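# Move wooden block from bench onto cart floor

## Task

Pick the wooden block up from the bench and lay it flat on the floor of the cart, at the handle end next to the profiles. The cart's drop flap must stay open, and anything already in its goal state must still be so at the finish. At the end the robot has released the block, its hands are empty and withdrawn from the cart, it touches nothing, and it has neither fallen over nor been left leaning.

## Robot and tools

Robot: a Rainbow Robotics RB-Y1. It has a two-wheel differential base with two rear casters (0.58 m wide, 0.10 m ahead of the drive axle, 0.57 m behind it; a spin in place sweeps radius 0.58 m) and a folding torso (squat, shift, pitch, yaw). It has two 7-joint arms with parallel grippers, a pan/tilt head, and three cameras: head_camera (896x504), left_wrist_camera and right_wrist_camera (644x364). The wrist camera cases stick out sideways and can strike things. The base cannot move sideways.

Frames: the base frame has its origin on the floor between the drive wheels, x forward, y left, z up, in metres. The chest, left_hand and right_hand lines are given in this frame. A hand point is the spot between its finger pads; the fingers point along the hand's -z and close along its x. The printed hand position can be off, more so when reaching far or loaded. base_odometry is the base frame at scene start, measured only from wheel turns, so slip shows as travel. Its heading is in rad, positive to the left.

move: one action per call. Its arguments:
- base: a single command object {x_m_s, turn_rad_s, for_s}. These are velocities held for for_s seconds, then the base stops, so it gives a relative displacement and never a pose. x_m_s is forward speed in m/s, 0.005 to 0.4 in either sign, or 0. turn_rad_s is the turn rate in rad/s, positive to the left, 0.02 to 1.509 either sign, or 0. for_s runs 0.1 to 5. Keys left out are 0. Acceleration is 0.4 m/s² (turns 0.5 rad/s²), so the base coasts on up to 1 s (turns 3.1 s) after for_s. If |x|+0.27|turn| is over 0.4, both are scaled down.
- joints: one object keyed by joint name, holding absolute targets. Angles are in rad; grippers are in m of clear pad opening, 0 to 0.1. Ranges: torso_squat_rad 0..1.2, torso_shift_rad -0.3..0.6, torso_pitch_rad -0.2..1.4, torso_yaw_rad -1.5..1.5 (lift both arms out 0.2 rad first), left_shoulder_roll_rad 0..3.141, right_shoulder_roll_rad -3.141..0, shoulder pitch ±2.356, shoulder yaw ±2.094, elbow -2.617..0.01, forearm roll ±3.141, wrist pitch -1.57..1.919, hand roll ±2.705, head_pan_rad ±0.523, head_tilt_rad -0.35..1.57 (positive looks down). The torso also obeys combined limits: squat+shift<=1.52; squat-shift+pitch<=1.57; shift+0.5pitch-0.4squat<=0.7; shift+0.3pitch-0.5squat<=0.39.
- target: an absolute pose for one hand: side ("left"/"right"), x, y, z in m in the base frame (-3..3), and quat_wxyz written as the hand lines print it. It is solved once into joint angles, so the hand follows an arc; split long moves into short steps. It cannot be mixed with base or joints, and it is refused while an earlier move is still running.
- min_time_s: 0.1 to 8, the shortest duration for each arm, head or torso motion.
- contact_limits: per gripper (left_gripper_m, right_gripper_m), a current cap in mA from 200 to 672.5. It starts at 672.5 and persists until changed.
- cameras: a list of camera names, or "all"; [] returns none. blocking: true (the default) waits until motion is at rest; false returns in about 0.5 s.
An unknown key makes the call invalid. An out-of-range value gets it refused. After a refusal, or after an unordered stop, the remaining move/wait/finished_scene calls in that reply are dropped.

Other tools: wait(seconds 0..10, cameras) returns state without commanding anything. stop(cameras) brakes all running motion. zoom_image(camera, region [x0,y0,x1,y1] pixels, up to 504x504) enlarges the latest image. read_manual gives licence text. finished_scene(scene) ends the scene for good.

Results: "move" reads done, or else the worst status word. Hand status is reached (within 10 mm and 2°), short (with the error), or refused (with the reason). Joint words: done, off_target (resting off target, maybe still pushing), time_out, contact_stop (torso only), limit_stop_at_<name> (self-collision guard; nothing is pushing), not_followed (the arm collision check held the command back, with a "cause:" line), torque_fault, limit_stop_at_motor_heat. A contact_stop or time_out halts the whole group: the torso, or one arm. on_its_own lists things not commanded; "held at" there is a target, not a reading. lidar_m gives 12 ranges in 30° sectors: the 1st ahead, then counter-clockwise (4th left, 7th behind, 10th right); "-" means nothing seen at 0.23 m height. motor_effort is wheel load in % with the peak in brackets; above ~30 at rest suggests pushing. wheel_motors_off=1 means the wheels are cut for 2 s after a stall. Joint torques, external torques, wrist force/torque (raw, offset by up to 16 N) and motor temperatures are also reported.

Gripping: command an opening at least 0.005 m below the object's width. The pads then squeeze with about 44-55 N each, and off_target is normal. Lower contact_limits to grip more softly.

Avoid: driving into furniture (the base does not stop, and can slip, turn or tip if the body snags); heavy or far-forward loads (forward tipping); arm-on-arm hits or presses, including a gripper closing on the other hand's fingers; contact torque reaching a joint's load limit (a 10 s freeze); long stretched or straining poses that heat motors (an 80 °C brake). Never release the block while it is moving, drop it or slam it. Before finishing, open the gripper, lift the hands away from the cart, and leave the robot upright and clear of everything.

Each tool is called after "Request:" as name(argument=value, ...) on one line, values as JSON.

## Session

Request:
move(joints={"head_tilt_rad": 0.7})

Request:
move(joints={"head_pan_rad": 0.52, "head_tilt_rad": 0.55}, cameras=["head_camera"])

Request:
move(joints={"head_pan_rad": -0.52}, cameras=["head_camera"])

Scene clock: 0.83 s.
Joint torques (N m): left_arm=[-1.43 -0.58 0.85 -0.67 -0.1 -0.67 -0.17] | right_arm=[-3.25 -0.62 -0.85 -1.51 0.02 -0.64 0.04]
External joint torques (N m): left_arm=[-0.05 -0.73 0.84 -0.12 -0.1 -0.24 -0.16] | right_arm=[0.35 0.5 -0.81 0.12 -0.05 -0.04 0.02]
Motor temperatures (°C): left_arm=[30 28 32 36 34 33 38] | right_arm=[34 30 32 30 35 36 34]
Wrist force (N): left_arm=[-0.7 1.0 -7.0] | right_arm=[-2.7 1.0 -4.9]
Wrist torque (N m): left_arm=[-0.24 0.04 0.07] | right_arm=[-0.09 -0.11 -0.08]
Wrist force, peak (N): left_arm=[0.1 1.6 -7.9] | right_arm=[-2.9 0.8 -5.4]
move: done
base_odometry: x=+0.000 y=+0.000 heading=+0.000
lidar_m: 0.74 1.02 1.56 4.57 1.51 1.08 1.03 1.08 1.44 3.61 1.09 0.78
base_status: not commanded
joint_positions: torso_squat_rad=+0.350 torso_shift_rad=+0.000 torso_pitch_rad=+0.000 torso_yaw_rad=+0.000 left_shoulder_pitch_rad=+0.037 left_shoulder_roll_rad=+0.004 left_shoulder_yaw_rad=-0.043 left_elbow_rad=-0.196 left_forearm_roll_rad=-0.014 left_wrist_pitch_rad=+0.002 left_hand_roll_rad=+0.027 left_gripper_m=+0.099 right_shoulder_pitch_rad=-0.040 right_shoulder_roll_rad=-0.021 right_shoulder_yaw_rad=-0.018 right_elbow_rad=-0.235 right_forearm_roll_rad=+0.049 right_wrist_pitch_rad=-0.014 right_hand_roll_rad=+0.035 right_gripper_m=+0.099 head_pan_rad=+0.000 head_tilt_rad=+0.700
joint_status: all done
wheel_motors_off: 0
motor_effort: left_wheel=+0(1) right_wheel=+0(2)
chest: x=-0.2280 y=+0.0001 z=+1.2475 quat_wxyz=(+1.000, +0.000, +0.000, +0.000) (m; base frame)
left_hand: x=-0.1598 y=+0.2200 z=+0.5653 quat_wxyz=(+0.997, +0.000, -0.079, -0.009) (m; base frame)
right_hand: x=-0.0823 y=-0.2360 z=+0.5770 quat_wxyz=(+0.989, -0.016, -0.142, +0.041) (m; base frame)
pictures: head_camera, left_wrist_camera, right_wrist_camera
camera_calibration:
head_camera: T_world_to_cam=[[-0.00129999, -0.999504, -0.0314624, 0.0444858], [-0.599497, 0.0259607, -0.799956, 1.08611], [0.800376, 0.0178217, -0.599233, 0.97739], [0, 0, 0, 1]] pos_world=[-0.131105, -0.00115113, 1.45592]
left_wrist_camera: T_world_to_cam=[[0.988724, 0.00955725, 0.149443, 0.0708295], [-0.0605519, -0.88722, 0.457355, -0.0439141], [0.13696, -0.461247, -0.876637, 0.69141], [0, 0, 0, 1]] pos_world=[-0.167385, 0.279272, 0.615616]
right_wrist_camera: T_world_to_cam=[[-0.945892, -0.11441, -0.303643, 0.0691098], [-0.245093, 0.865166, 0.437513, -0.0414065], [0.212646, 0.488261, -0.846394, 0.69334], [0, 0, 0, 1]] pos_world=[-0.0922137, -0.2948, 0.62594]

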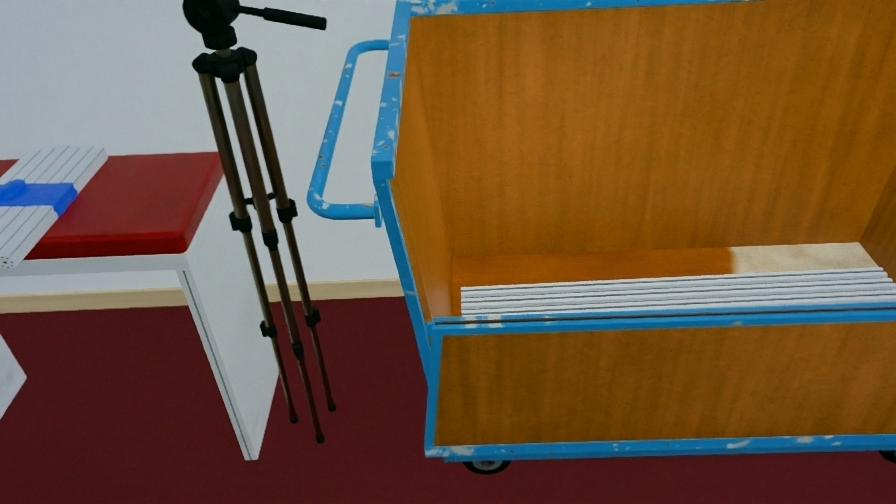

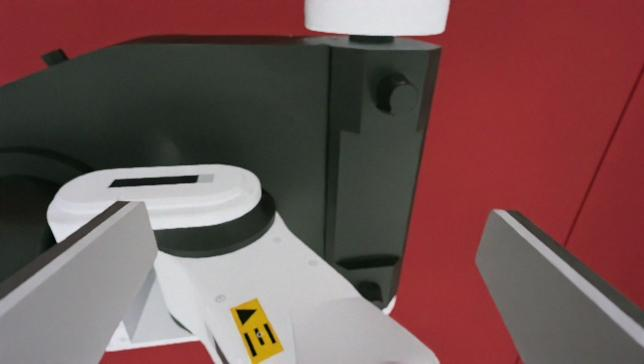

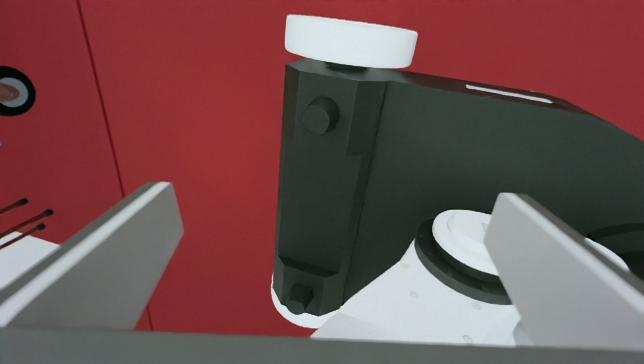

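Scene clock: 1.83 s.
Joint torques (N m): left_arm=[-1.9 -0.48 0.73 -0.58 -0.02 -0.7 -0.03] | right_arm=[-3.3 -0.65 -0.61 -1.35 0.08 -0.53 -0.14]
External joint torques (N m): left_arm=[-0.52 -0.63 0.71 -0.02 -0.02 -0.27 -0.02] | right_arm=[0.29 0.46 -0.56 0.28 0.02 0.06 -0.16]
Motor temperatures (°C): left_arm=[30 28 32 36 34 33 38] | right_arm=[34 30 32 30 35 36 34]
Wrist force (N): left_arm=[-0.4 1.3 -7.6] | right_arm=[-2.6 0.9 -5.0]
Wrist torque (N m): left_arm=[-0.27 0.14 0.06] | right_arm=[-0.09 -0.10 -0.11]
Wrist force, peak (N): left_arm=[-0.7 1.3 -8.3] | right_arm=[-2.9 1.1 -5.3]
move: done
base_odometry: x=+0.000 y=+0.000 heading=+0.000
lidar_m: 0.74 1.03 1.57 4.56 1.52 1.08 1.03 1.07 1.43 3.61 1.10 0.79
base_status: not commanded
joint_positions: torso_squat_rad=+0.350 torso_shift_rad=+0.000 torso_pitch_rad=+0.000 torso_yaw_rad=+0.000 left_shoulder_pitch_rad=+0.037 left_shoulder_roll_rad=+0.004 left_shoulder_yaw_rad=-0.043 left_elbow_rad=-0.196 left_forearm_roll_rad=-0.014 left_wrist_pitch_rad=+0.002 left_hand_roll_rad=+0.027 left_gripper_m=+0.099 right_shoulder_pitch_rad=-0.040 right_shoulder_roll_rad=-0.021 right_shoulder_yaw_rad=-0.018 right_elbow_rad=-0.235 right_forearm_roll_rad=+0.049 right_wrist_pitch_rad=-0.014 right_hand_roll_rad=+0.035 right_gripper_m=+0.099 head_pan_rad=+0.520 head_tilt_rad=+0.550
joint_status: all done
wheel_motors_off: 0
motor_effort: left_wheel=+0(1) right_wheel=+1(2)
chest: x=-0.2280 y=+0.0001 z=+1.2475 quat_wxyz=(+1.000, +0.000, +0.000, +0.000) (m; base frame)
left_hand: x=-0.1598 y=+0.2200 z=+0.5653 quat_wxyz=(+0.997, +0.000, -0.079, -0.009) (m; base frame)
right_hand: x=-0.0823 y=-0.2360 z=+0.5770 quat_wxyz=(+0.989, -0.016, -0.142, +0.041) (m; base frame)
pictures: head_camera
camera_calibration:
head_camera: T_world_to_cam=[[0.499584, -0.8657, -0.0313067, 0.147379], [-0.423672, -0.212653, -0.8805, 1.23896], [0.755591, 0.453147, -0.473011, 0.785494], [0, 0, 0, 1]] pos_world=[-0.142229, 0.0351102, 1.46706]

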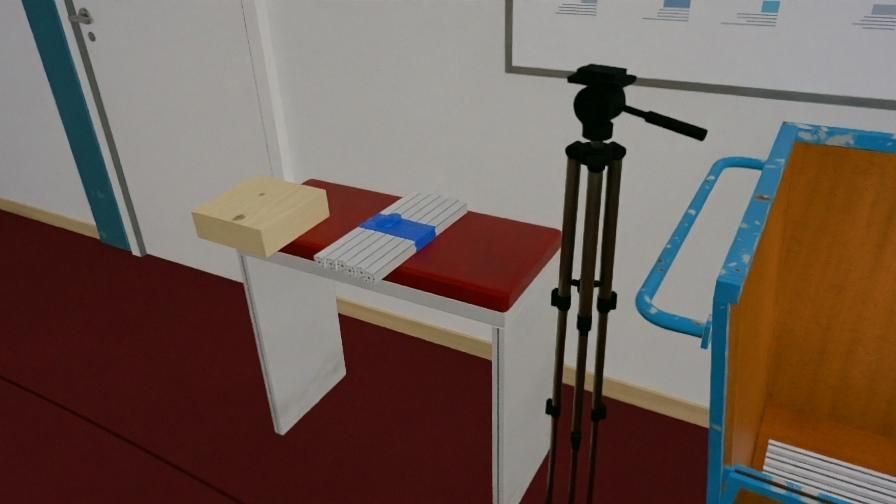

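Scene clock: 3.20 s.
Joint torques (N m): left_arm=[-1.94 -0.64 0.51 -0.52 -0.13 -0.69 -0.1] | right_arm=[-3.53 -0.78 -0.39 -1.36 -0.08 -0.54 0.13]
External joint torques (N m): left_arm=[-0.56 -0.79 0.5 0.04 -0.13 -0.26 -0.09] | right_arm=[0.07 0.33 -0.35 0.28 -0.14 0.05 0.12]
Motor temperatures (°C): left_arm=[30 28 32 36 34 33 38] | right_arm=[34 30 32 30 35 36 34]
Wrist force (N): left_arm=[0.1 2.2 -7.1] | right_arm=[-2.5 0.7 -5.0]
Wrist torque (N m): left_arm=[-0.41 0.16 0.08] | right_arm=[-0.06 -0.09 -0.11]
Wrist force, peak (N): left_arm=[0.3 1.8 -8.1] | right_arm=[-2.9 1.1 -5.5]
move: done
base_odometry: x=+0.000 y=+0.000 heading=+0.000
lidar_m: 0.74 1.02 1.56 4.57 1.53 1.08 1.02 1.07 1.44 3.63 1.09 0.79
base_status: not commanded
joint_positions: torso_squat_rad=+0.350 torso_shift_rad=+0.000 torso_pitch_rad=+0.000 torso_yaw_rad=+0.000 left_shoulder_pitch_rad=+0.037 left_shoulder_roll_rad=+0.004 left_shoulder_yaw_rad=-0.043 left_elbow_rad=-0.196 left_forearm_roll_rad=-0.014 left_wrist_pitch_rad=+0.002 left_hand_roll_rad=+0.027 left_gripper_m=+0.099 right_shoulder_pitch_rad=-0.040 right_shoulder_roll_rad=-0.021 right_shoulder_yaw_rad=-0.018 right_elbow_rad=-0.235 right_forearm_roll_rad=+0.049 right_wrist_pitch_rad=-0.014 right_hand_roll_rad=+0.035 right_gripper_m=+0.099 head_pan_rad=-0.520 head_tilt_rad=+0.550
joint_status: all done
wheel_motors_off: 0
motor_effort: left_wheel=+0(1) right_wheel=-1(2)
chest: x=-0.2280 y=+0.0001 z=+1.2475 quat_wxyz=(+1.000, +0.000, +0.000, +0.000) (m; base frame)
left_hand: x=-0.1598 y=+0.2200 z=+0.5653 quat_wxyz=(+0.997, +0.000, -0.079, -0.009) (m; base frame)
right_hand: x=-0.0823 y=-0.2360 z=+0.5770 quat_wxyz=(+0.989, -0.016, -0.142, +0.041) (m; base frame)
pictures: head_camera
camera_calibration:
head_camera: T_world_to_cam=[[-0.493657, -0.869093, -0.0313113, -0.0572049], [-0.397755, 0.257655, -0.880571, 1.24437], [0.773366, -0.422245, -0.472879, 0.789], [0, 0, 0, 1]] pos_world=[-0.143472, -0.0371818, 1.46706]

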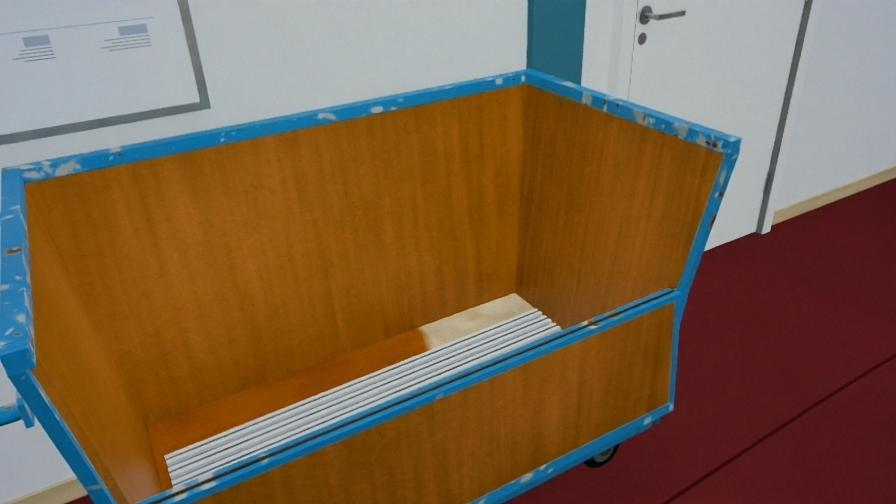

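Request:
move(base={"turn_rad_s": 0.8, "for_s": 1.9635}, cameras=[])

Request:
move(base={"x_m_s": 0.4, "for_s": 3.2}, joints={"head_pan_rad": 0, "head_tilt_rad": 0.75}, cameras=["head_camera"])

Request:
move(base={"turn_rad_s": -0.8, "for_s": 1.9635}, cameras=["head_camera"])

Scene clock: 26.07 s.
Joint torques (N m): left_arm=[-1.55 -0.71 0.54 -0.44 0.05 -0.7 -0.11] | right_arm=[-3.62 -0.7 -0.7 -1.54 -0.16 -0.43 0.07]
External joint torques (N m): left_arm=[-0.17 -0.86 0.53 0.12 0.05 -0.28 -0.1] | right_arm=[-0.02 0.41 -0.66 0.09 -0.22 0.16 0.05]
Motor temperatures (°C): left_arm=[30 28 32 35 34 33 38] | right_arm=[34 30 32 30 35 36 34]
Wrist force (N): left_arm=[-0.4 1.6 -7.6] | right_arm=[-2.6 1.0 -4.3]
Wrist torque (N m): left_arm=[-0.33 0.09 0.09] | right_arm=[-0.10 -0.08 -0.10]
Wrist force, peak (N): left_arm=[0.2 1.5 -8.5] | right_arm=[-2.8 1.6 -5.5]
move: done
base_odometry: x=+0.000 y=+0.000 heading=+1.573
lidar_m: 4.38 1.51 1.07 1.03 1.06 1.43 3.72 1.12 0.81 0.76 1.05 1.56
base_status: done (sent for 1.97 of 1.97 s)
joint_positions: torso_squat_rad=+0.350 torso_shift_rad=+0.000 torso_pitch_rad=+0.000 torso_yaw_rad=+0.000 left_shoulder_pitch_rad=+0.037 left_shoulder_roll_rad=+0.004 left_shoulder_yaw_rad=-0.043 left_elbow_rad=-0.196 left_forearm_roll_rad=-0.014 left_wrist_pitch_rad=+0.002 left_hand_roll_rad=+0.027 left_gripper_m=+0.099 right_shoulder_pitch_rad=-0.040 right_shoulder_roll_rad=-0.021 right_shoulder_yaw_rad=-0.018 right_elbow_rad=-0.235 right_forearm_roll_rad=+0.049 right_wrist_pitch_rad=-0.014 right_hand_roll_rad=+0.035 right_gripper_m=+0.099 head_pan_rad=-0.520 head_tilt_rad=+0.550
joint_status: not commanded
wheel_motors_off: 0
motor_effort: left_wheel=+6(34) right_wheel=+20(51)
chest: x=-0.2280 y=+0.0001 z=+1.2475 quat_wxyz=(+1.000, +0.000, +0.000, +0.000) (m; base frame)
left_hand: x=-0.1598 y=+0.2200 z=+0.5653 quat_wxyz=(+0.997, +0.000, -0.079, -0.009) (m; base frame)
right_hand: x=-0.0823 y=-0.2360 z=+0.5770 quat_wxyz=(+0.989, -0.016, -0.142, +0.041) (m; base frame)
pictures: none
No camera images: "cameras" was empty.

Scene clock: 30.60 s.
Joint torques (N m): left_arm=[-1.27 -0.72 0.86 -0.51 -0.04 -0.65 -0.08] | right_arm=[-3.4 -0.85 -0.58 -1.3 0.01 -0.47 0]
External joint torques (N m): left_arm=[0.11 -0.87 0.85 0.05 -0.04 -0.22 -0.07] | right_arm=[0.2 0.26 -0.54 0.33 -0.05 0.13 -0.01]
Motor temperatures (°C): left_arm=[30 28 32 35 34 33 37] | right_arm=[34 30 32 30 35 36 34]
Wrist force (N): left_arm=[-0.2 1.5 -7.4] | right_arm=[-2.8 1.3 -4.6]
Wrist torque (N m): left_arm=[-0.33 0.15 0.10] | right_arm=[-0.11 -0.15 -0.06]
Wrist force, peak (N): left_arm=[0.1 2.0 -8.4] | right_arm=[-3.1 1.5 -5.1]
move: done
base_odometry: x=-0.004 y=+1.280 heading=+1.574
lidar_m: 4.32 1.52 1.09 1.04 1.08 1.48 3.85 1.41 1.15 0.91 1.53 2.07
base_status: done (sent for 3.2 of 3.2 s)
joint_positions: torso_squat_rad=+0.350 torso_shift_rad=+0.000 torso_pitch_rad=+0.000 torso_yaw_rad=+0.000 left_shoulder_pitch_rad=+0.037 left_shoulder_roll_rad=+0.004 left_shoulder_yaw_rad=-0.043 left_elbow_rad=-0.196 left_forearm_roll_rad=-0.014 left_wrist_pitch_rad=+0.002 left_hand_roll_rad=+0.027 left_gripper_m=+0.099 right_shoulder_pitch_rad=-0.040 right_shoulder_roll_rad=-0.021 right_shoulder_yaw_rad=-0.018 right_elbow_rad=-0.235 right_forearm_roll_rad=+0.049 right_wrist_pitch_rad=-0.014 right_hand_roll_rad=+0.035 right_gripper_m=+0.099 head_pan_rad=+0.000 head_tilt_rad=+0.750
joint_status: all done
wheel_motors_off: 0
motor_effort: left_wheel=+17(48) right_wheel=-16(47)
chest: x=-0.2280 y=+0.0001 z=+1.2475 quat_wxyz=(+1.000, +0.000, +0.000, +0.000) (m; base frame)
left_hand: x=-0.1597 y=+0.2200 z=+0.5653 quat_wxyz=(+0.997, +0.000, -0.079, -0.009) (m; base frame)
right_hand: x=-0.0823 y=-0.2360 z=+0.5770 quat_wxyz=(+0.989, -0.016, -0.142, +0.041) (m; base frame)
pictures: head_camera
camera_calibration:
head_camera: T_world_to_cam=[[-0.00287818, -0.999504, -0.0313573, 0.0439106], [-0.638798, 0.0259632, -0.768936, 1.03317], [0.769369, 0.0178178, -0.638556, 1.02793], [0, 0, 0, 1]] pos_world=[-0.130744, -0.00125111, 1.45221]

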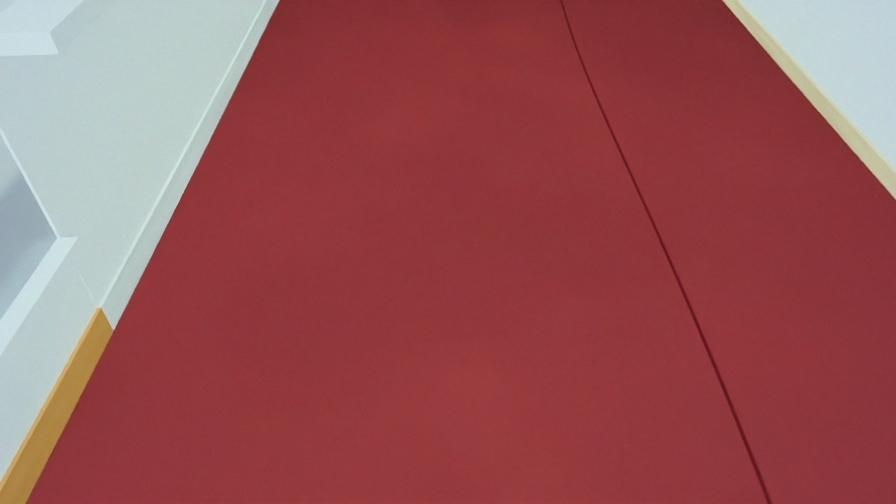

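Scene clock: 34.53 s.
Joint torques (N m): left_arm=[-1.69 -0.87 0.76 -0.56 -0.11 -0.7 -0.05] | right_arm=[-3.37 -0.54 -0.53 -1.36 -0.15 -0.53 -0.02]
External joint torques (N m): left_arm=[-0.31 -1.02 0.75 0 -0.11 -0.28 -0.04] | right_arm=[0.23 0.58 -0.49 0.27 -0.22 0.06 -0.03]
Motor temperatures (°C): left_arm=[30 28 32 35 34 33 37] | right_arm=[34 30 32 30 35 36 34]
Wrist force (N): left_arm=[0.1 1.6 -7.3] | right_arm=[-2.4 1.0 -4.9]
Wrist torque (N m): left_arm=[-0.32 0.17 0.12] | right_arm=[-0.09 -0.09 -0.06]
Wrist force, peak (N): left_arm=[-0.3 1.7 -8.2] | right_arm=[-3.1 1.0 -5.2]
move: done
base_odometry: x=-0.004 y=+1.280 heading=+0.001
lidar_m: 0.90 1.50 2.02 4.33 1.55 1.10 1.05 1.10 1.47 3.69 1.40 1.16
base_status: done (sent for 1.97 of 1.97 s)
joint_positions: torso_squat_rad=+0.350 torso_shift_rad=+0.000 torso_pitch_rad=+0.000 torso_yaw_rad=+0.000 left_shoulder_pitch_rad=+0.037 left_shoulder_roll_rad=+0.004 left_shoulder_yaw_rad=-0.043 left_elbow_rad=-0.196 left_forearm_roll_rad=-0.014 left_wrist_pitch_rad=+0.002 left_hand_roll_rad=+0.027 left_gripper_m=+0.099 right_shoulder_pitch_rad=-0.040 right_shoulder_roll_rad=-0.021 right_shoulder_yaw_rad=-0.018 right_elbow_rad=-0.235 right_forearm_roll_rad=+0.049 right_wrist_pitch_rad=-0.014 right_hand_roll_rad=+0.035 right_gripper_m=+0.099 head_pan_rad=+0.000 head_tilt_rad=+0.750
joint_status: not commanded
wheel_motors_off: 0
motor_effort: left_wheel=+23(45) right_wheel=+2(49)
chest: x=-0.2280 y=+0.0001 z=+1.2475 quat_wxyz=(+1.000, +0.000, +0.000, +0.000) (m; base frame)
left_hand: x=-0.1598 y=+0.2200 z=+0.5653 quat_wxyz=(+0.997, +0.000, -0.079, -0.009) (m; base frame)
right_hand: x=-0.0823 y=-0.2360 z=+0.5770 quat_wxyz=(+0.989, -0.016, -0.142, +0.041) (m; base frame)
pictures: head_camera
camera_calibration:
head_camera: T_world_to_cam=[[-0.00287247, -0.999504, -0.0313571, 0.0439108], [-0.638739, 0.0259608, -0.768985, 1.03319], [0.769418, 0.0178201, -0.638497, 1.02793], [0, 0, 0, 1]] pos_world=[-0.130844, -0.00125112, 1.45221]

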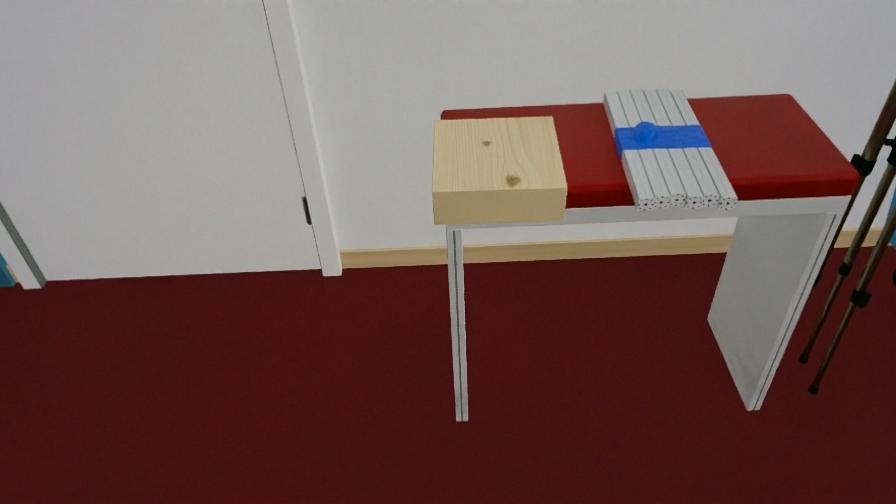

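Request:
zoom_image(camera="head_camera", region=[400, 70, 760, 270])

Request:
move(base={"x_m_s": 0.3, "for_s": 1.4}, joints={"left_shoulder_roll_rad": 0.4, "right_shoulder_roll_rad": -0.4, "left_elbow_rad": -0.7, "right_elbow_rad": -0.7, "head_tilt_rad": 0.9}, cameras=["head_camera"])

Request:
zoom_image(camera="head_camera", region=[350, 20, 750, 280])

Scaled by 1.400 from the camera's 896x504 image, which has a finer 1280x720 frame.

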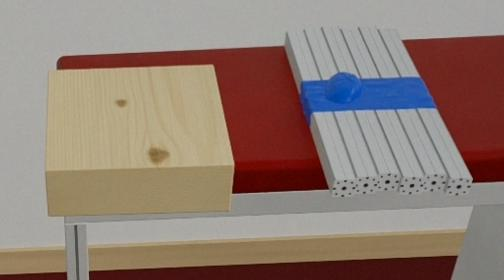

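Scene clock: 41.23 s.
Joint torques (N m): left_arm=[-5.05 7.83 3.1 -4.65 -0.03 -1.29 0] | right_arm=[-7.51 -9.42 -2.8 -5.42 -0.07 -1.06 0.08]
External joint torques (N m): left_arm=[1.1 -2.6 0.13 0.44 -0.08 -0.12 0.02] | right_arm=[0.24 1.59 0.02 0.19 -0.18 0.16 0.06]
Motor temperatures (°C): left_arm=[30 28 32 35 34 33 37] | right_arm=[34 30 32 30 35 36 34]
Wrist force (N): left_arm=[-3.4 -0.8 -5.9] | right_arm=[-4.1 3.7 -3.0]
Wrist torque (N m): left_arm=[-0.16 -0.09 0.12] | right_arm=[-0.30 -0.16 -0.10]
Wrist force, peak (N): left_arm=[-0.2 2.0 -8.4] | right_arm=[-4.6 4.5 -3.4]
move: done
base_odometry: x=+0.416 y=+1.280 heading=+0.001
lidar_m: 0.46 1.11 1.48 3.81 2.16 1.54 1.47 1.53 2.05 1.36 0.83 0.95
base_status: done (sent for 1.4 of 1.4 s)
joint_positions: torso_squat_rad=+0.350 torso_shift_rad=+0.000 torso_pitch_rad=+0.000 torso_yaw_rad=+0.000 left_shoulder_pitch_rad=+0.037 left_shoulder_roll_rad=+0.400 left_shoulder_yaw_rad=-0.043 left_elbow_rad=-0.700 left_forearm_roll_rad=-0.014 left_wrist_pitch_rad=+0.002 left_hand_roll_rad=+0.027 left_gripper_m=+0.099 right_shoulder_pitch_rad=-0.040 right_shoulder_roll_rad=-0.400 right_shoulder_yaw_rad=-0.018 right_elbow_rad=-0.700 right_forearm_roll_rad=+0.049 right_wrist_pitch_rad=-0.014 right_hand_roll_rad=+0.035 right_gripper_m=+0.099 head_pan_rad=+0.000 head_tilt_rad=+0.900
joint_status: all done
wheel_motors_off: 0
motor_effort: left_wheel=-10(51) right_wheel=+11(50)
chest: x=-0.2280 y=+0.0001 z=+1.2475 quat_wxyz=(+1.000, +0.000, +0.000, +0.000) (m; base frame)
left_hand: x=+0.0673 y=+0.4716 z=+0.6959 quat_wxyz=(+0.929, +0.178, -0.315, -0.079) (m; base frame)
right_hand: x=+0.1214 y=-0.4802 z=+0.7290 quat_wxyz=(+0.907, -0.203, -0.354, +0.102) (m; base frame)
pictures: head_camera
camera_calibration:
head_camera: T_world_to_cam=[[-0.00760343, -0.999502, -0.0306411, 0.041905], [-0.74653, 0.0260606, -0.664841, 0.860275], [0.665308, 0.0178194, -0.746356, 1.16253], [0, 0, 0, 1]] pos_world=[-0.130904, -0.00125083, 1.44089]

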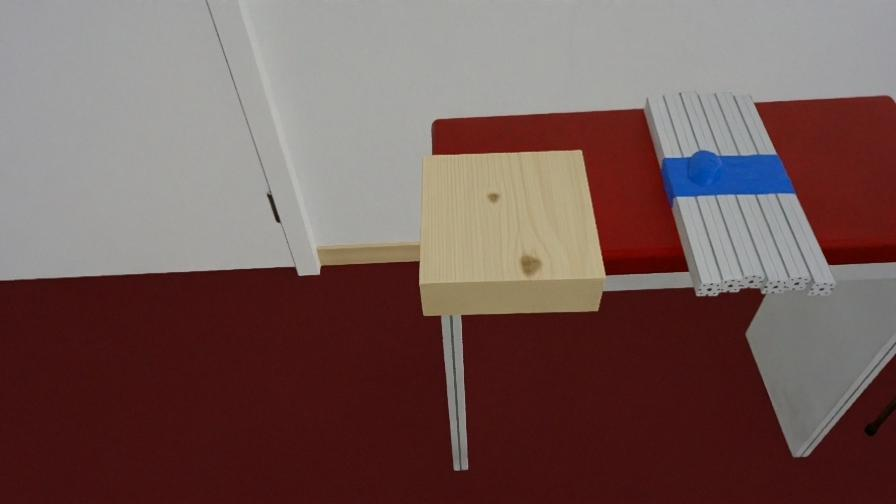

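Scaled by 1.260 from the camera's 896x504 image, which has a finer 1280x720 frame.

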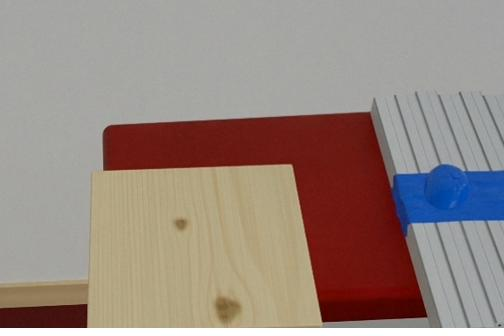

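Request:
move(target={"side":"left","x":0.1,"y":0.32,"z":1.05,"quat_wxyz":[0.7071,0,0,0.7071]}, cameras=[])

Request:
move(target={"side":"right","x":0.1,"y":-0.32,"z":1.05,"quat_wxyz":[0.7071,0,0,-0.7071]}, cameras=["head_camera"])

Scene clock: 52.53 s.
Joint torques (N m): left_arm=[-12.27 9.32 8.52 -3.07 -0.28 -0.65 -0.26] | right_arm=[-7.45 -10.1 -2.8 -5.54 -0.05 -1.21 0.03]
External joint torques (N m): left_arm=[1.28 -2.49 -0.29 0.53 -0.36 -0.59 -0.26] | right_arm=[0.3 0.91 0.02 0.07 -0.16 0.01 0]
Motor temperatures (°C): left_arm=[30 28 32 36 34 33 37] | right_arm=[34 30 32 30 35 36 34]
Wrist force (N): left_arm=[1.3 0.9 -7.4] | right_arm=[-4.9 3.5 -2.8]
Wrist torque (N m): left_arm=[-0.19 0.22 0.11] | right_arm=[-0.23 -0.24 -0.12]
Wrist force, peak (N): left_arm=[-1.9 3.9 -7.2] | right_arm=[-5.2 3.4 -3.7]
move: done
base_odometry: x=+0.416 y=+1.280 heading=+0.001
lidar_m: 0.47 1.12 1.49 3.82 2.17 1.54 1.46 1.53 2.04 1.38 0.84 0.96
base_status: not commanded
joint_positions: torso_squat_rad=+0.350 torso_shift_rad=+0.000 torso_pitch_rad=+0.000 torso_yaw_rad=+0.000 left_shoulder_pitch_rad=-0.395 left_shoulder_roll_rad=+1.019 left_shoulder_yaw_rad=-0.222 left_elbow_rad=-1.975 left_forearm_roll_rad=+1.174 left_wrist_pitch_rad=+1.919 left_hand_roll_rad=+2.203 left_gripper_m=+0.099 right_shoulder_pitch_rad=-0.040 right_shoulder_roll_rad=-0.400 right_shoulder_yaw_rad=-0.018 right_elbow_rad=-0.700 right_forearm_roll_rad=+0.049 right_wrist_pitch_rad=-0.014 right_hand_roll_rad=+0.035 right_gripper_m=+0.099 head_pan_rad=+0.000 head_tilt_rad=+0.900
joint_status: all done
wheel_motors_off: 0
motor_effort: left_wheel=-11(12) right_wheel=+12(13)
chest: x=-0.2280 y=+0.0001 z=+1.2475 quat_wxyz=(+1.000, +0.000, +0.000, +0.000) (m; base frame)
left_hand: x=+0.0999 y=+0.3206 z=+1.0505 quat_wxyz=(+0.707, -0.002, -0.002, +0.708) (m; base frame)
left_hand_status: reached (checked arc, planned for 1.8 s): 1 mm and 0.3 deg off.
right_hand: x=+0.1214 y=-0.4802 z=+0.7290 quat_wxyz=(+0.907, -0.203, -0.354, +0.102) (m; base frame)
pictures: none
No camera images: "cameras" was empty.

Scene clock: 54.97 s.
Joint torques (N m): left_arm=[-12.45 9.59 8.82 -3.19 -0.11 -0.36 -0.35] | right_arm=[-7.68 -1.38 -1.14 -7.55 -0.09 -1.33 0.3]
External joint torques (N m): left_arm=[1.1 -2.22 0 0.41 -0.19 -0.3 -0.35] | right_arm=[0.31 1.67 -1.23 -0.57 -0.22 -0.26 0.28]
Motor temperatures (°C): left_arm=[30 28 32 36 34 33 37] | right_arm=[34 30 32 30 35 36 34]
Wrist force (N): left_arm=[1.1 1.4 -7.7] | right_arm=[-2.0 -2.4 -4.2]
Wrist torque (N m): left_arm=[-0.33 0.22 0.14] | right_arm=[0.07 -0.10 -0.07]
Wrist force, peak (N): left_arm=[0.9 1.3 -8.6] | right_arm=[-5.5 2.6 -3.7]
move: short
base_odometry: x=+0.416 y=+1.280 heading=+0.001
lidar_m: 0.47 1.11 1.48 3.81 2.16 1.54 1.47 1.53 2.04 1.40 0.84 0.96
base_status: not commanded
joint_positions: torso_squat_rad=+0.350 torso_shift_rad=+0.000 torso_pitch_rad=+0.000 torso_yaw_rad=+0.000 left_shoulder_pitch_rad=-0.394 left_shoulder_roll_rad=+1.019 left_shoulder_yaw_rad=-0.222 left_elbow_rad=-1.975 left_forearm_roll_rad=+1.174 left_wrist_pitch_rad=+1.919 left_hand_roll_rad=+2.203 left_gripper_m=+0.099 right_shoulder_pitch_rad=-0.030 right_shoulder_roll_rad=+0.000 right_shoulder_yaw_rad=-0.303 right_elbow_rad=-2.484 right_forearm_roll_rad=+0.015 right_wrist_pitch_rad=+1.919 right_hand_roll_rad=-1.266 right_gripper_m=+0.099 head_pan_rad=+0.000 head_tilt_rad=+0.900
joint_status: all done
wheel_motors_off: 0
motor_effort: left_wheel=-12(12) right_wheel=+12(15)
chest: x=-0.2280 y=+0.0001 z=+1.2475 quat_wxyz=(+1.000, +0.000, +0.000, +0.000) (m; base frame)
left_hand: x=+0.0999 y=+0.3206 z=+1.0504 quat_wxyz=(+0.707, -0.002, -0.001, +0.708) (m; base frame)
right_hand: x=+0.1001 y=-0.3200 z=+1.0495 quat_wxyz=(+0.676, +0.134, -0.259, -0.676) (m; base frame)
right_hand_status: short (checked arc, as near as the solve gets, planned for 2.1 s): 0 mm and 33.9 deg off. The place is met; only the turn is off.
pictures: head_camera
camera_calibration:
head_camera: T_world_to_cam=[[-0.00760457, -0.999502, -0.0306417, 0.0419057], [-0.74648, 0.0260632, -0.664897, 0.860363], [0.665365, 0.0178171, -0.746306, 1.16247], [0, 0, 0, 1]] pos_world=[-0.130904, -0.00125081, 1.44089]

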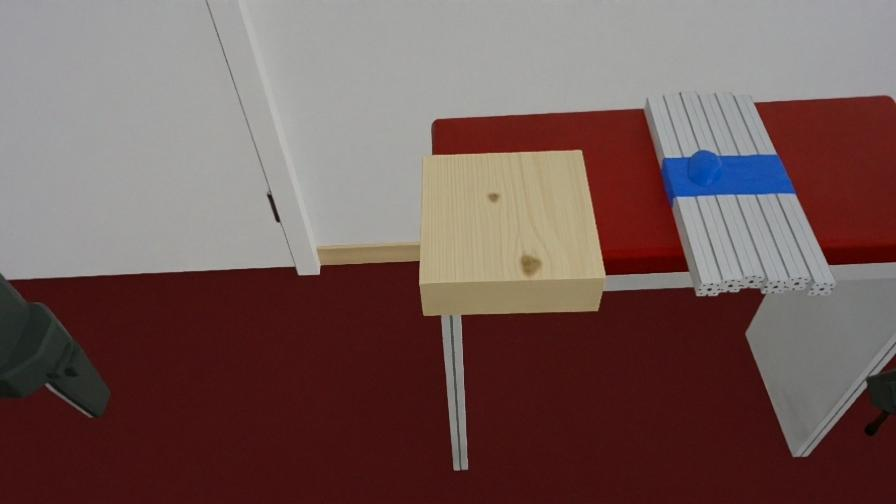

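Request:
move(joints={"right_shoulder_pitch_rad":-0.395,"right_shoulder_roll_rad":-1.019,"right_shoulder_yaw_rad":0.222,"right_elbow_rad":-1.975,"right_forearm_roll_rad":-1.174,"right_wrist_pitch_rad":1.919,"right_hand_roll_rad":-2.203,"torso_pitch_rad":0.4,"head_tilt_rad":0.7,"left_gripper_m":0,"right_gripper_m":0}, cameras=["head_camera"])

Request:
move(base={"x_m_s":0.2,"for_s":1.25}, cameras=["head_camera"])

Request:
zoom_image(camera="head_camera", region=[250, 0, 750, 504])

Scene clock: 60.47 s.
Joint torques (N m): left_arm=[-7.65 10.04 7.74 -4.49 0.37 0.26 -0.39] | right_arm=[-9.01 -12.62 -6.75 -4.58 -0.08 0.61 0.17]
External joint torques (N m): left_arm=[0.64 -1.96 0.1 0.32 -0.15 -0.32 -0.4] | right_arm=[-1.06 -0.11 0.63 -0.05 0.16 0.01 0.17]
Motor temperatures (°C): left_arm=[31 28 32 36 34 33 37] | right_arm=[34 30 32 30 35 36 34]
Wrist force (N): left_arm=[0.2 -1.1 -7.5] | right_arm=[-1.6 2.7 -4.6]
Wrist torque (N m): left_arm=[-0.13 0.08 0.07] | right_arm=[-0.14 -0.06 -0.07]
Wrist force, peak (N): left_arm=[1.3 1.8 -8.5] | right_arm=[-1.3 3.2 -5.3]
move: done
base_odometry: x=+0.416 y=+1.280 heading=+0.001
lidar_m: 0.46 1.12 1.48 3.82 2.15 1.54 1.47 1.53 2.05 1.39 0.84 0.97
base_status: not commanded
joint_positions: torso_squat_rad=+0.350 torso_shift_rad=+0.000 torso_pitch_rad=+0.400 torso_yaw_rad=+0.000 left_shoulder_pitch_rad=-0.394 left_shoulder_roll_rad=+1.019 left_shoulder_yaw_rad=-0.222 left_elbow_rad=-1.975 left_forearm_roll_rad=+1.174 left_wrist_pitch_rad=+1.919 left_hand_roll_rad=+2.203 left_gripper_m=+0.000 right_shoulder_pitch_rad=-0.395 right_shoulder_roll_rad=-1.019 right_shoulder_yaw_rad=+0.222 right_elbow_rad=-1.975 right_forearm_roll_rad=-1.174 right_wrist_pitch_rad=+1.919 right_hand_roll_rad=-2.203 right_gripper_m=+0.000 head_pan_rad=+0.000 head_tilt_rad=+0.700
joint_status: all done
wheel_motors_off: 0
motor_effort: left_wheel=-11(13) right_wheel=+10(17)
chest: x=-0.1075 y=+0.0001 z=+1.2231 quat_wxyz=(+0.980, +0.000, +0.199, +0.000) (m; base frame)
left_hand: x=+0.1177 y=+0.3205 z=+0.9138 quat_wxyz=(+0.693, +0.139, +0.139, +0.694) (m; base frame)
right_hand: x=+0.1178 y=-0.3203 z=+0.9139 quat_wxyz=(+0.693, -0.139, +0.139, -0.694) (m; base frame)
pictures: head_camera
camera_calibration:
head_camera: T_world_to_cam=[[-0.0135407, -0.999502, -0.0285197, 0.0388831], [-0.863728, 0.026062, -0.503285, 0.747531], [0.503777, 0.0178184, -0.86365, 1.15793], [0, 0, 0, 1]] pos_world=[0.0628532, -0.00125082, 1.37737]

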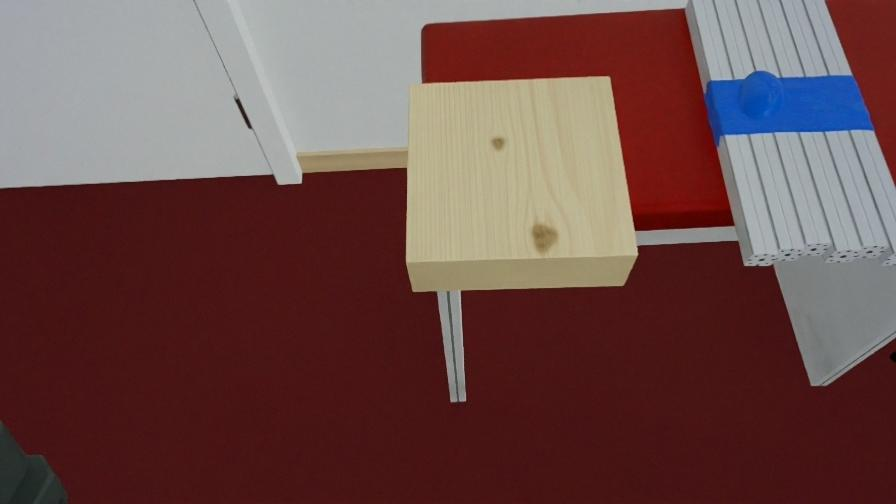

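Scene clock: 62.60 s.
Joint torques (N m): left_arm=[-7.28 9.88 8.21 -4.34 0.35 0.42 -0.25] | right_arm=[-8.56 -12.52 -6.84 -4.55 -0.27 0.66 0.27]
External joint torques (N m): left_arm=[1 -2.12 0.58 0.47 -0.17 -0.16 -0.25] | right_arm=[-0.6 0 0.54 -0.02 -0.02 0.06 0.28]
Motor temperatures (°C): left_arm=[31 28 32 36 34 33 37] | right_arm=[34 30 32 30 35 36 34]
Wrist force (N): left_arm=[1.3 -0.8 -7.5] | right_arm=[-1.0 3.5 -5.0]
Wrist torque (N m): left_arm=[-0.19 0.23 0.10] | right_arm=[-0.25 0.02 -0.07]
Wrist force, peak (N): left_arm=[1.2 -1.0 -8.1] | right_arm=[-1.0 3.5 -5.0]
move: done
base_odometry: x=+0.670 y=+1.280 heading=+0.000
lidar_m: 0.21 0.87 1.15 2.93 2.53 1.82 1.72 1.79 2.39 1.23 0.71 0.90
base_status: done (sent for 1.27 of 1.27 s)
joint_positions: torso_squat_rad=+0.350 torso_shift_rad=+0.000 torso_pitch_rad=+0.400 torso_yaw_rad=+0.000 left_shoulder_pitch_rad=-0.394 left_shoulder_roll_rad=+1.019 left_shoulder_yaw_rad=-0.222 left_elbow_rad=-1.975 left_forearm_roll_rad=+1.174 left_wrist_pitch_rad=+1.919 left_hand_roll_rad=+2.203 left_gripper_m=+0.000 right_shoulder_pitch_rad=-0.395 right_shoulder_roll_rad=-1.019 right_shoulder_yaw_rad=+0.222 right_elbow_rad=-1.975 right_forearm_roll_rad=-1.174 right_wrist_pitch_rad=+1.919 right_hand_roll_rad=-2.203 right_gripper_m=+0.000 head_pan_rad=+0.000 head_tilt_rad=+0.700
joint_status: not commanded
wheel_motors_off: 0
motor_effort: left_wheel=-9(23) right_wheel=+9(34)
chest: x=-0.1075 y=+0.0001 z=+1.2231 quat_wxyz=(+0.980, +0.000, +0.199, +0.000) (m; base frame)
left_hand: x=+0.1177 y=+0.3205 z=+0.9138 quat_wxyz=(+0.693, +0.139, +0.139, +0.694) (m; base frame)
right_hand: x=+0.1178 y=-0.3202 z=+0.9139 quat_wxyz=(+0.693, -0.139, +0.139, -0.694) (m; base frame)
pictures: head_camera
camera_calibration:
head_camera: T_world_to_cam=[[-0.0135407, -0.999502, -0.0285197, 0.0388845], [-0.863728, 0.026062, -0.503285, 0.747617], [0.503777, 0.0178184, -0.86365, 1.15788], [0, 0, 0, 1]] pos_world=[0.0629532, -0.00125082, 1.37737]

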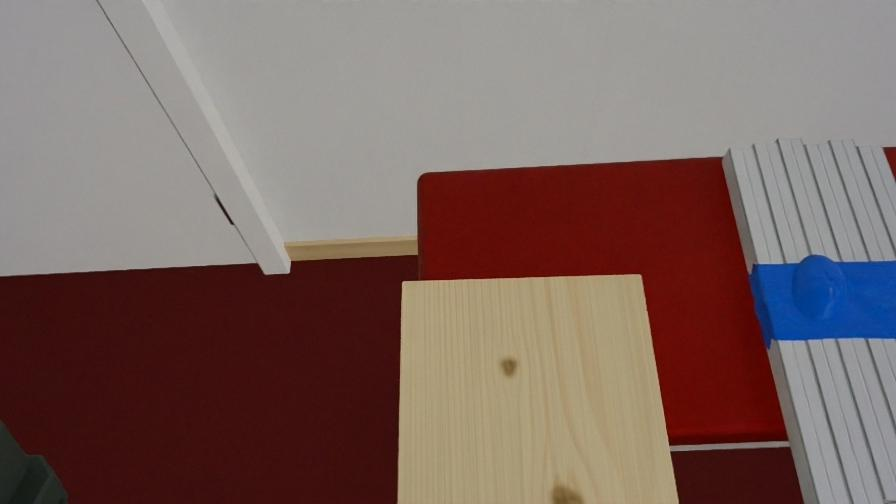

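Scaled by 1.000.

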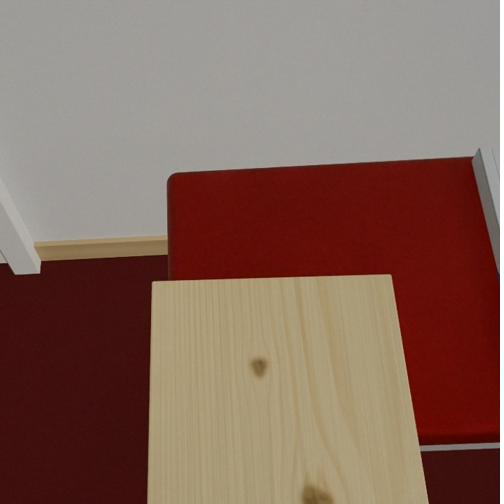

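Request:
move(target={"side":"left","x":0.26,"y":0.13,"z":0.86,"quat_wxyz":[0.7071,0,0,0.7071]}, cameras=[])

Request:
move(target={"side":"right","x":0.26,"y":-0.245,"z":0.86,"quat_wxyz":[0.7071,0,0,-0.7071]}, cameras=[])

Request:
move(joints={"head_tilt_rad":0.95})

Scene clock: 68.60 s.
Joint torques (N m): left_arm=[-13.31 3.65 7.28 -6.03 0.3 0.07 0] | right_arm=[-8.35 -12.63 -7 -4.78 -0.31 0.66 0.21]
External joint torques (N m): left_arm=[1.75 -0.57 0.94 1.06 0.2 0.12 0] | right_arm=[-0.39 -0.12 0.38 -0.25 -0.06 0.06 0.21]
Motor temperatures (°C): left_arm=[31 28 32 36 34 33 37] | right_arm=[34 30 32 30 35 36 34]
Wrist force (N): left_arm=[1.8 2.2 -7.0] | right_arm=[-1.5 3.2 -5.0]
Wrist torque (N m): left_arm=[-0.40 0.33 0.05] | right_arm=[-0.20 -0.06 -0.08]
Wrist force, peak (N): left_arm=[2.4 -0.2 -8.1] | right_arm=[-1.3 3.7 -5.0]
move: done
base_odometry: x=+0.670 y=+1.280 heading=+0.000
lidar_m: 0.22 0.86 1.14 2.93 2.54 1.80 1.72 1.80 2.38 1.23 0.72 0.89
base_status: not commanded
joint_positions: torso_squat_rad=+0.350 torso_shift_rad=+0.000 torso_pitch_rad=+0.400 torso_yaw_rad=+0.000 left_shoulder_pitch_rad=-0.844 left_shoulder_roll_rad=+0.532 left_shoulder_yaw_rad=-0.584 left_elbow_rad=-1.663 left_forearm_roll_rad=+0.656 left_wrist_pitch_rad=+1.709 left_hand_roll_rad=+2.404 left_gripper_m=+0.000 right_shoulder_pitch_rad=-0.395 right_shoulder_roll_rad=-1.019 right_shoulder_yaw_rad=+0.222 right_elbow_rad=-1.975 right_forearm_roll_rad=-1.174 right_wrist_pitch_rad=+1.919 right_hand_roll_rad=-2.203 right_gripper_m=+0.000 head_pan_rad=+0.000 head_tilt_rad=+0.700
joint_status: all done
wheel_motors_off: 0
motor_effort: left_wheel=-9(10) right_wheel=+9(11)
chest: x=-0.1075 y=+0.0001 z=+1.2231 quat_wxyz=(+0.980, +0.000, +0.199, +0.000) (m; base frame)
left_hand: x=+0.2601 y=+0.1298 z=+0.8602 quat_wxyz=(+0.707, +0.000, +0.000, +0.707) (m; base frame)
left_hand_status: reached (checked arc, planned for 0.8 s): 0 mm and 0.0 deg off.
right_hand: x=+0.1178 y=-0.3203 z=+0.9139 quat_wxyz=(+0.693, -0.139, +0.139, -0.694) (m; base frame)
pictures: none
No camera images: "cameras" was empty.

Scene clock: 69.67 s.
Joint torques (N m): left_arm=[-13.54 3.1 7.3 -6.68 0.14 -0.03 -0.01] | right_arm=[-12.89 -10.34 -6.35 -5.98 -0.05 0.37 0.23]
External joint torques (N m): left_arm=[1.53 -1.07 0.96 0.41 0.04 0.02 -0.01] | right_arm=[-0.1 -0.85 0.62 0.05 -0.22 0.38 0.23]
Motor temperatures (°C): left_arm=[31 28 32 36 34 33 37] | right_arm=[34 30 32 30 35 36 34]
Wrist force (N): left_arm=[0.7 1.2 -7.9] | right_arm=[-1.3 0.7 -4.9]
Wrist torque (N m): left_arm=[-0.29 0.12 0.06] | right_arm=[-0.06 -0.05 -0.06]
Wrist force, peak (N): left_arm=[0.6 1.0 -8.1] | right_arm=[-1.4 2.5 -5.5]
move: done
base_odometry: x=+0.670 y=+1.280 heading=+0.000
lidar_m: 0.22 0.86 1.12 2.94 2.56 1.81 1.72 1.79 2.38 1.23 0.72 0.89
base_status: not commanded
joint_positions: torso_squat_rad=+0.350 torso_shift_rad=+0.000 torso_pitch_rad=+0.400 torso_yaw_rad=+0.000 left_shoulder_pitch_rad=-0.844 left_shoulder_roll_rad=+0.533 left_shoulder_yaw_rad=-0.584 left_elbow_rad=-1.663 left_forearm_roll_rad=+0.656 left_wrist_pitch_rad=+1.709 left_hand_roll_rad=+2.404 left_gripper_m=+0.000 right_shoulder_pitch_rad=-0.671 right_shoulder_roll_rad=-0.758 right_shoulder_yaw_rad=+0.404 right_elbow_rad=-1.715 right_forearm_roll_rad=-0.769 right_wrist_pitch_rad=+1.632 right_hand_roll_rad=-2.186 right_gripper_m=+0.000 head_pan_rad=+0.000 head_tilt_rad=+0.700
joint_status: all done
wheel_motors_off: 0
motor_effort: left_wheel=-9(10) right_wheel=+9(13)
chest: x=-0.1075 y=+0.0001 z=+1.2231 quat_wxyz=(+0.980, +0.000, +0.199, +0.000) (m; base frame)
left_hand: x=+0.2601 y=+0.1300 z=+0.8602 quat_wxyz=(+0.707, +0.000, +0.000, +0.707) (m; base frame)
right_hand: x=+0.2600 y=-0.2448 z=+0.8600 quat_wxyz=(+0.707, +0.000, +0.000, -0.707) (m; base frame)
right_hand_status: reached (checked arc, planned for 0.6 s): 0 mm and 0.0 deg off.
pictures: none
No camera images: "cameras" was empty.

Scene clock: 70.47 s.
Joint torques (N m): left_arm=[-13.69 3.23 7.46 -6.55 0.17 -0.09 0.07] | right_arm=[-12.98 -10.45 -6.89 -5.93 -0.32 0.33 0.14]
External joint torques (N m): left_arm=[1.38 -0.94 1.12 0.54 0.06 -0.04 0.07] | right_arm=[-0.2 -0.97 0.08 0.11 -0.49 0.33 0.14]
Motor temperatures (°C): left_arm=[31 28 32 36 34 33 37] | right_arm=[34 30 32 30 35 36 34]
Wrist force (N): left_arm=[1.2 0.7 -7.7] | right_arm=[-1.0 0.7 -5.2]
Wrist torque (N m): left_arm=[-0.24 0.23 0.08] | right_arm=[-0.08 -0.01 -0.03]
Wrist force, peak (N): left_arm=[1.2 1.4 -8.4] | right_arm=[-1.3 0.8 -5.7]
move: done
base_odometry: x=+0.670 y=+1.280 heading=+0.000
lidar_m: 0.20 0.86 1.13 2.93 2.55 1.81 1.71 1.80 2.39 1.21 0.72 0.90
base_status: not commanded
joint_positions: torso_squat_rad=+0.350 torso_shift_rad=+0.000 torso_pitch_rad=+0.400 torso_yaw_rad=+0.000 left_shoulder_pitch_rad=-0.844 left_shoulder_roll_rad=+0.533 left_shoulder_yaw_rad=-0.584 left_elbow_rad=-1.663 left_forearm_roll_rad=+0.656 left_wrist_pitch_rad=+1.709 left_hand_roll_rad=+2.404 left_gripper_m=+0.000 right_shoulder_pitch_rad=-0.671 right_shoulder_roll_rad=-0.758 right_shoulder_yaw_rad=+0.404 right_elbow_rad=-1.715 right_forearm_roll_rad=-0.769 right_wrist_pitch_rad=+1.632 right_hand_roll_rad=-2.186 right_gripper_m=+0.000 head_pan_rad=+0.000 head_tilt_rad=+0.950
joint_status: all done
wheel_motors_off: 0
motor_effort: left_wheel=-8(9) right_wheel=+8(9)
chest: x=-0.1075 y=+0.0001 z=+1.2231 quat_wxyz=(+0.980, +0.000, +0.199, +0.000) (m; base frame)
left_hand: x=+0.2601 y=+0.1300 z=+0.8602 quat_wxyz=(+0.707, +0.000, +0.000, +0.707) (m; base frame)
right_hand: x=+0.2600 y=-0.2448 z=+0.8600 quat_wxyz=(+0.707, +0.000, +0.000, -0.707) (m; base frame)
pictures: head_camera, left_wrist_camera, right_wrist_camera
camera_calibration:
head_camera: T_world_to_cam=[[-0.0200745, -0.999504, -0.0242597, 0.0328584], [-0.961366, 0.0259601, -0.274046, 0.425991], [0.27454, 0.0178211, -0.961411, 1.29254], [0, 0, 0, 1]] pos_world=[0.055339, -0.00125113, 1.3602]
left_wrist_camera: T_world_to_cam=[[-0.0268724, 0.999599, -0.00896525, -0.115801], [0.887631, 0.0279853, 0.459704, -0.600842], [0.45977, 0.00439549, -0.888027, 0.716168], [0, 0, 0, 1]] pos_world=[0.200942, 0.129422, 0.911148]
right_wrist_camera: T_world_to_cam=[[-0.0291629, 0.999236, -0.0260289, 0.27335], [0.861182, 0.0383366, 0.506849, -0.623367], [0.507459, -0.00763441, -0.861642, 0.679354], [0, 0, 0, 1]] pos_world=[0.20006, -0.244057, 0.908427]

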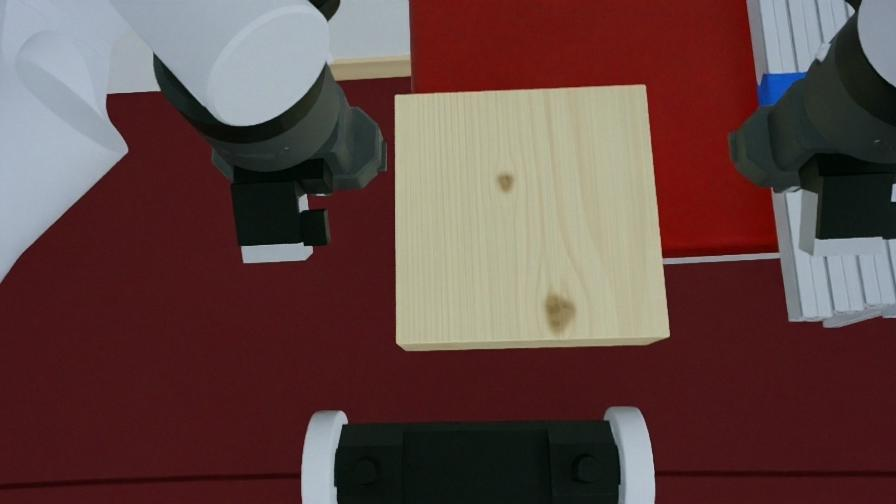

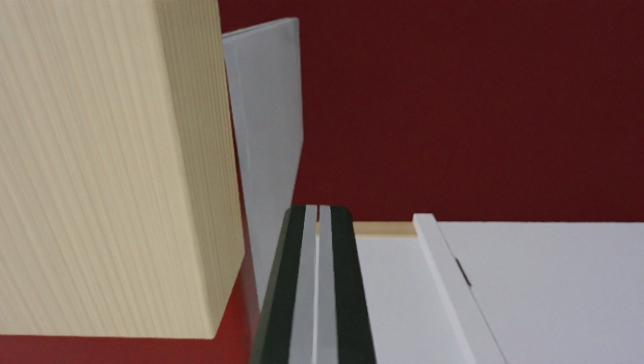

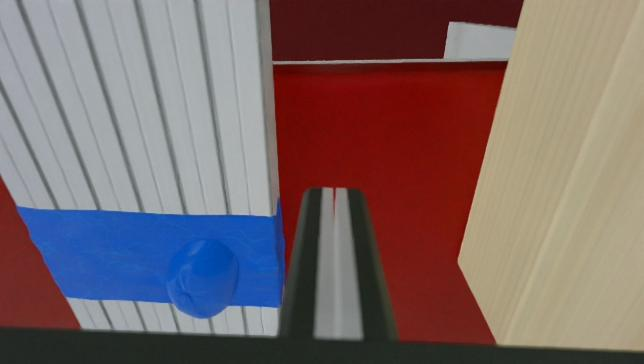

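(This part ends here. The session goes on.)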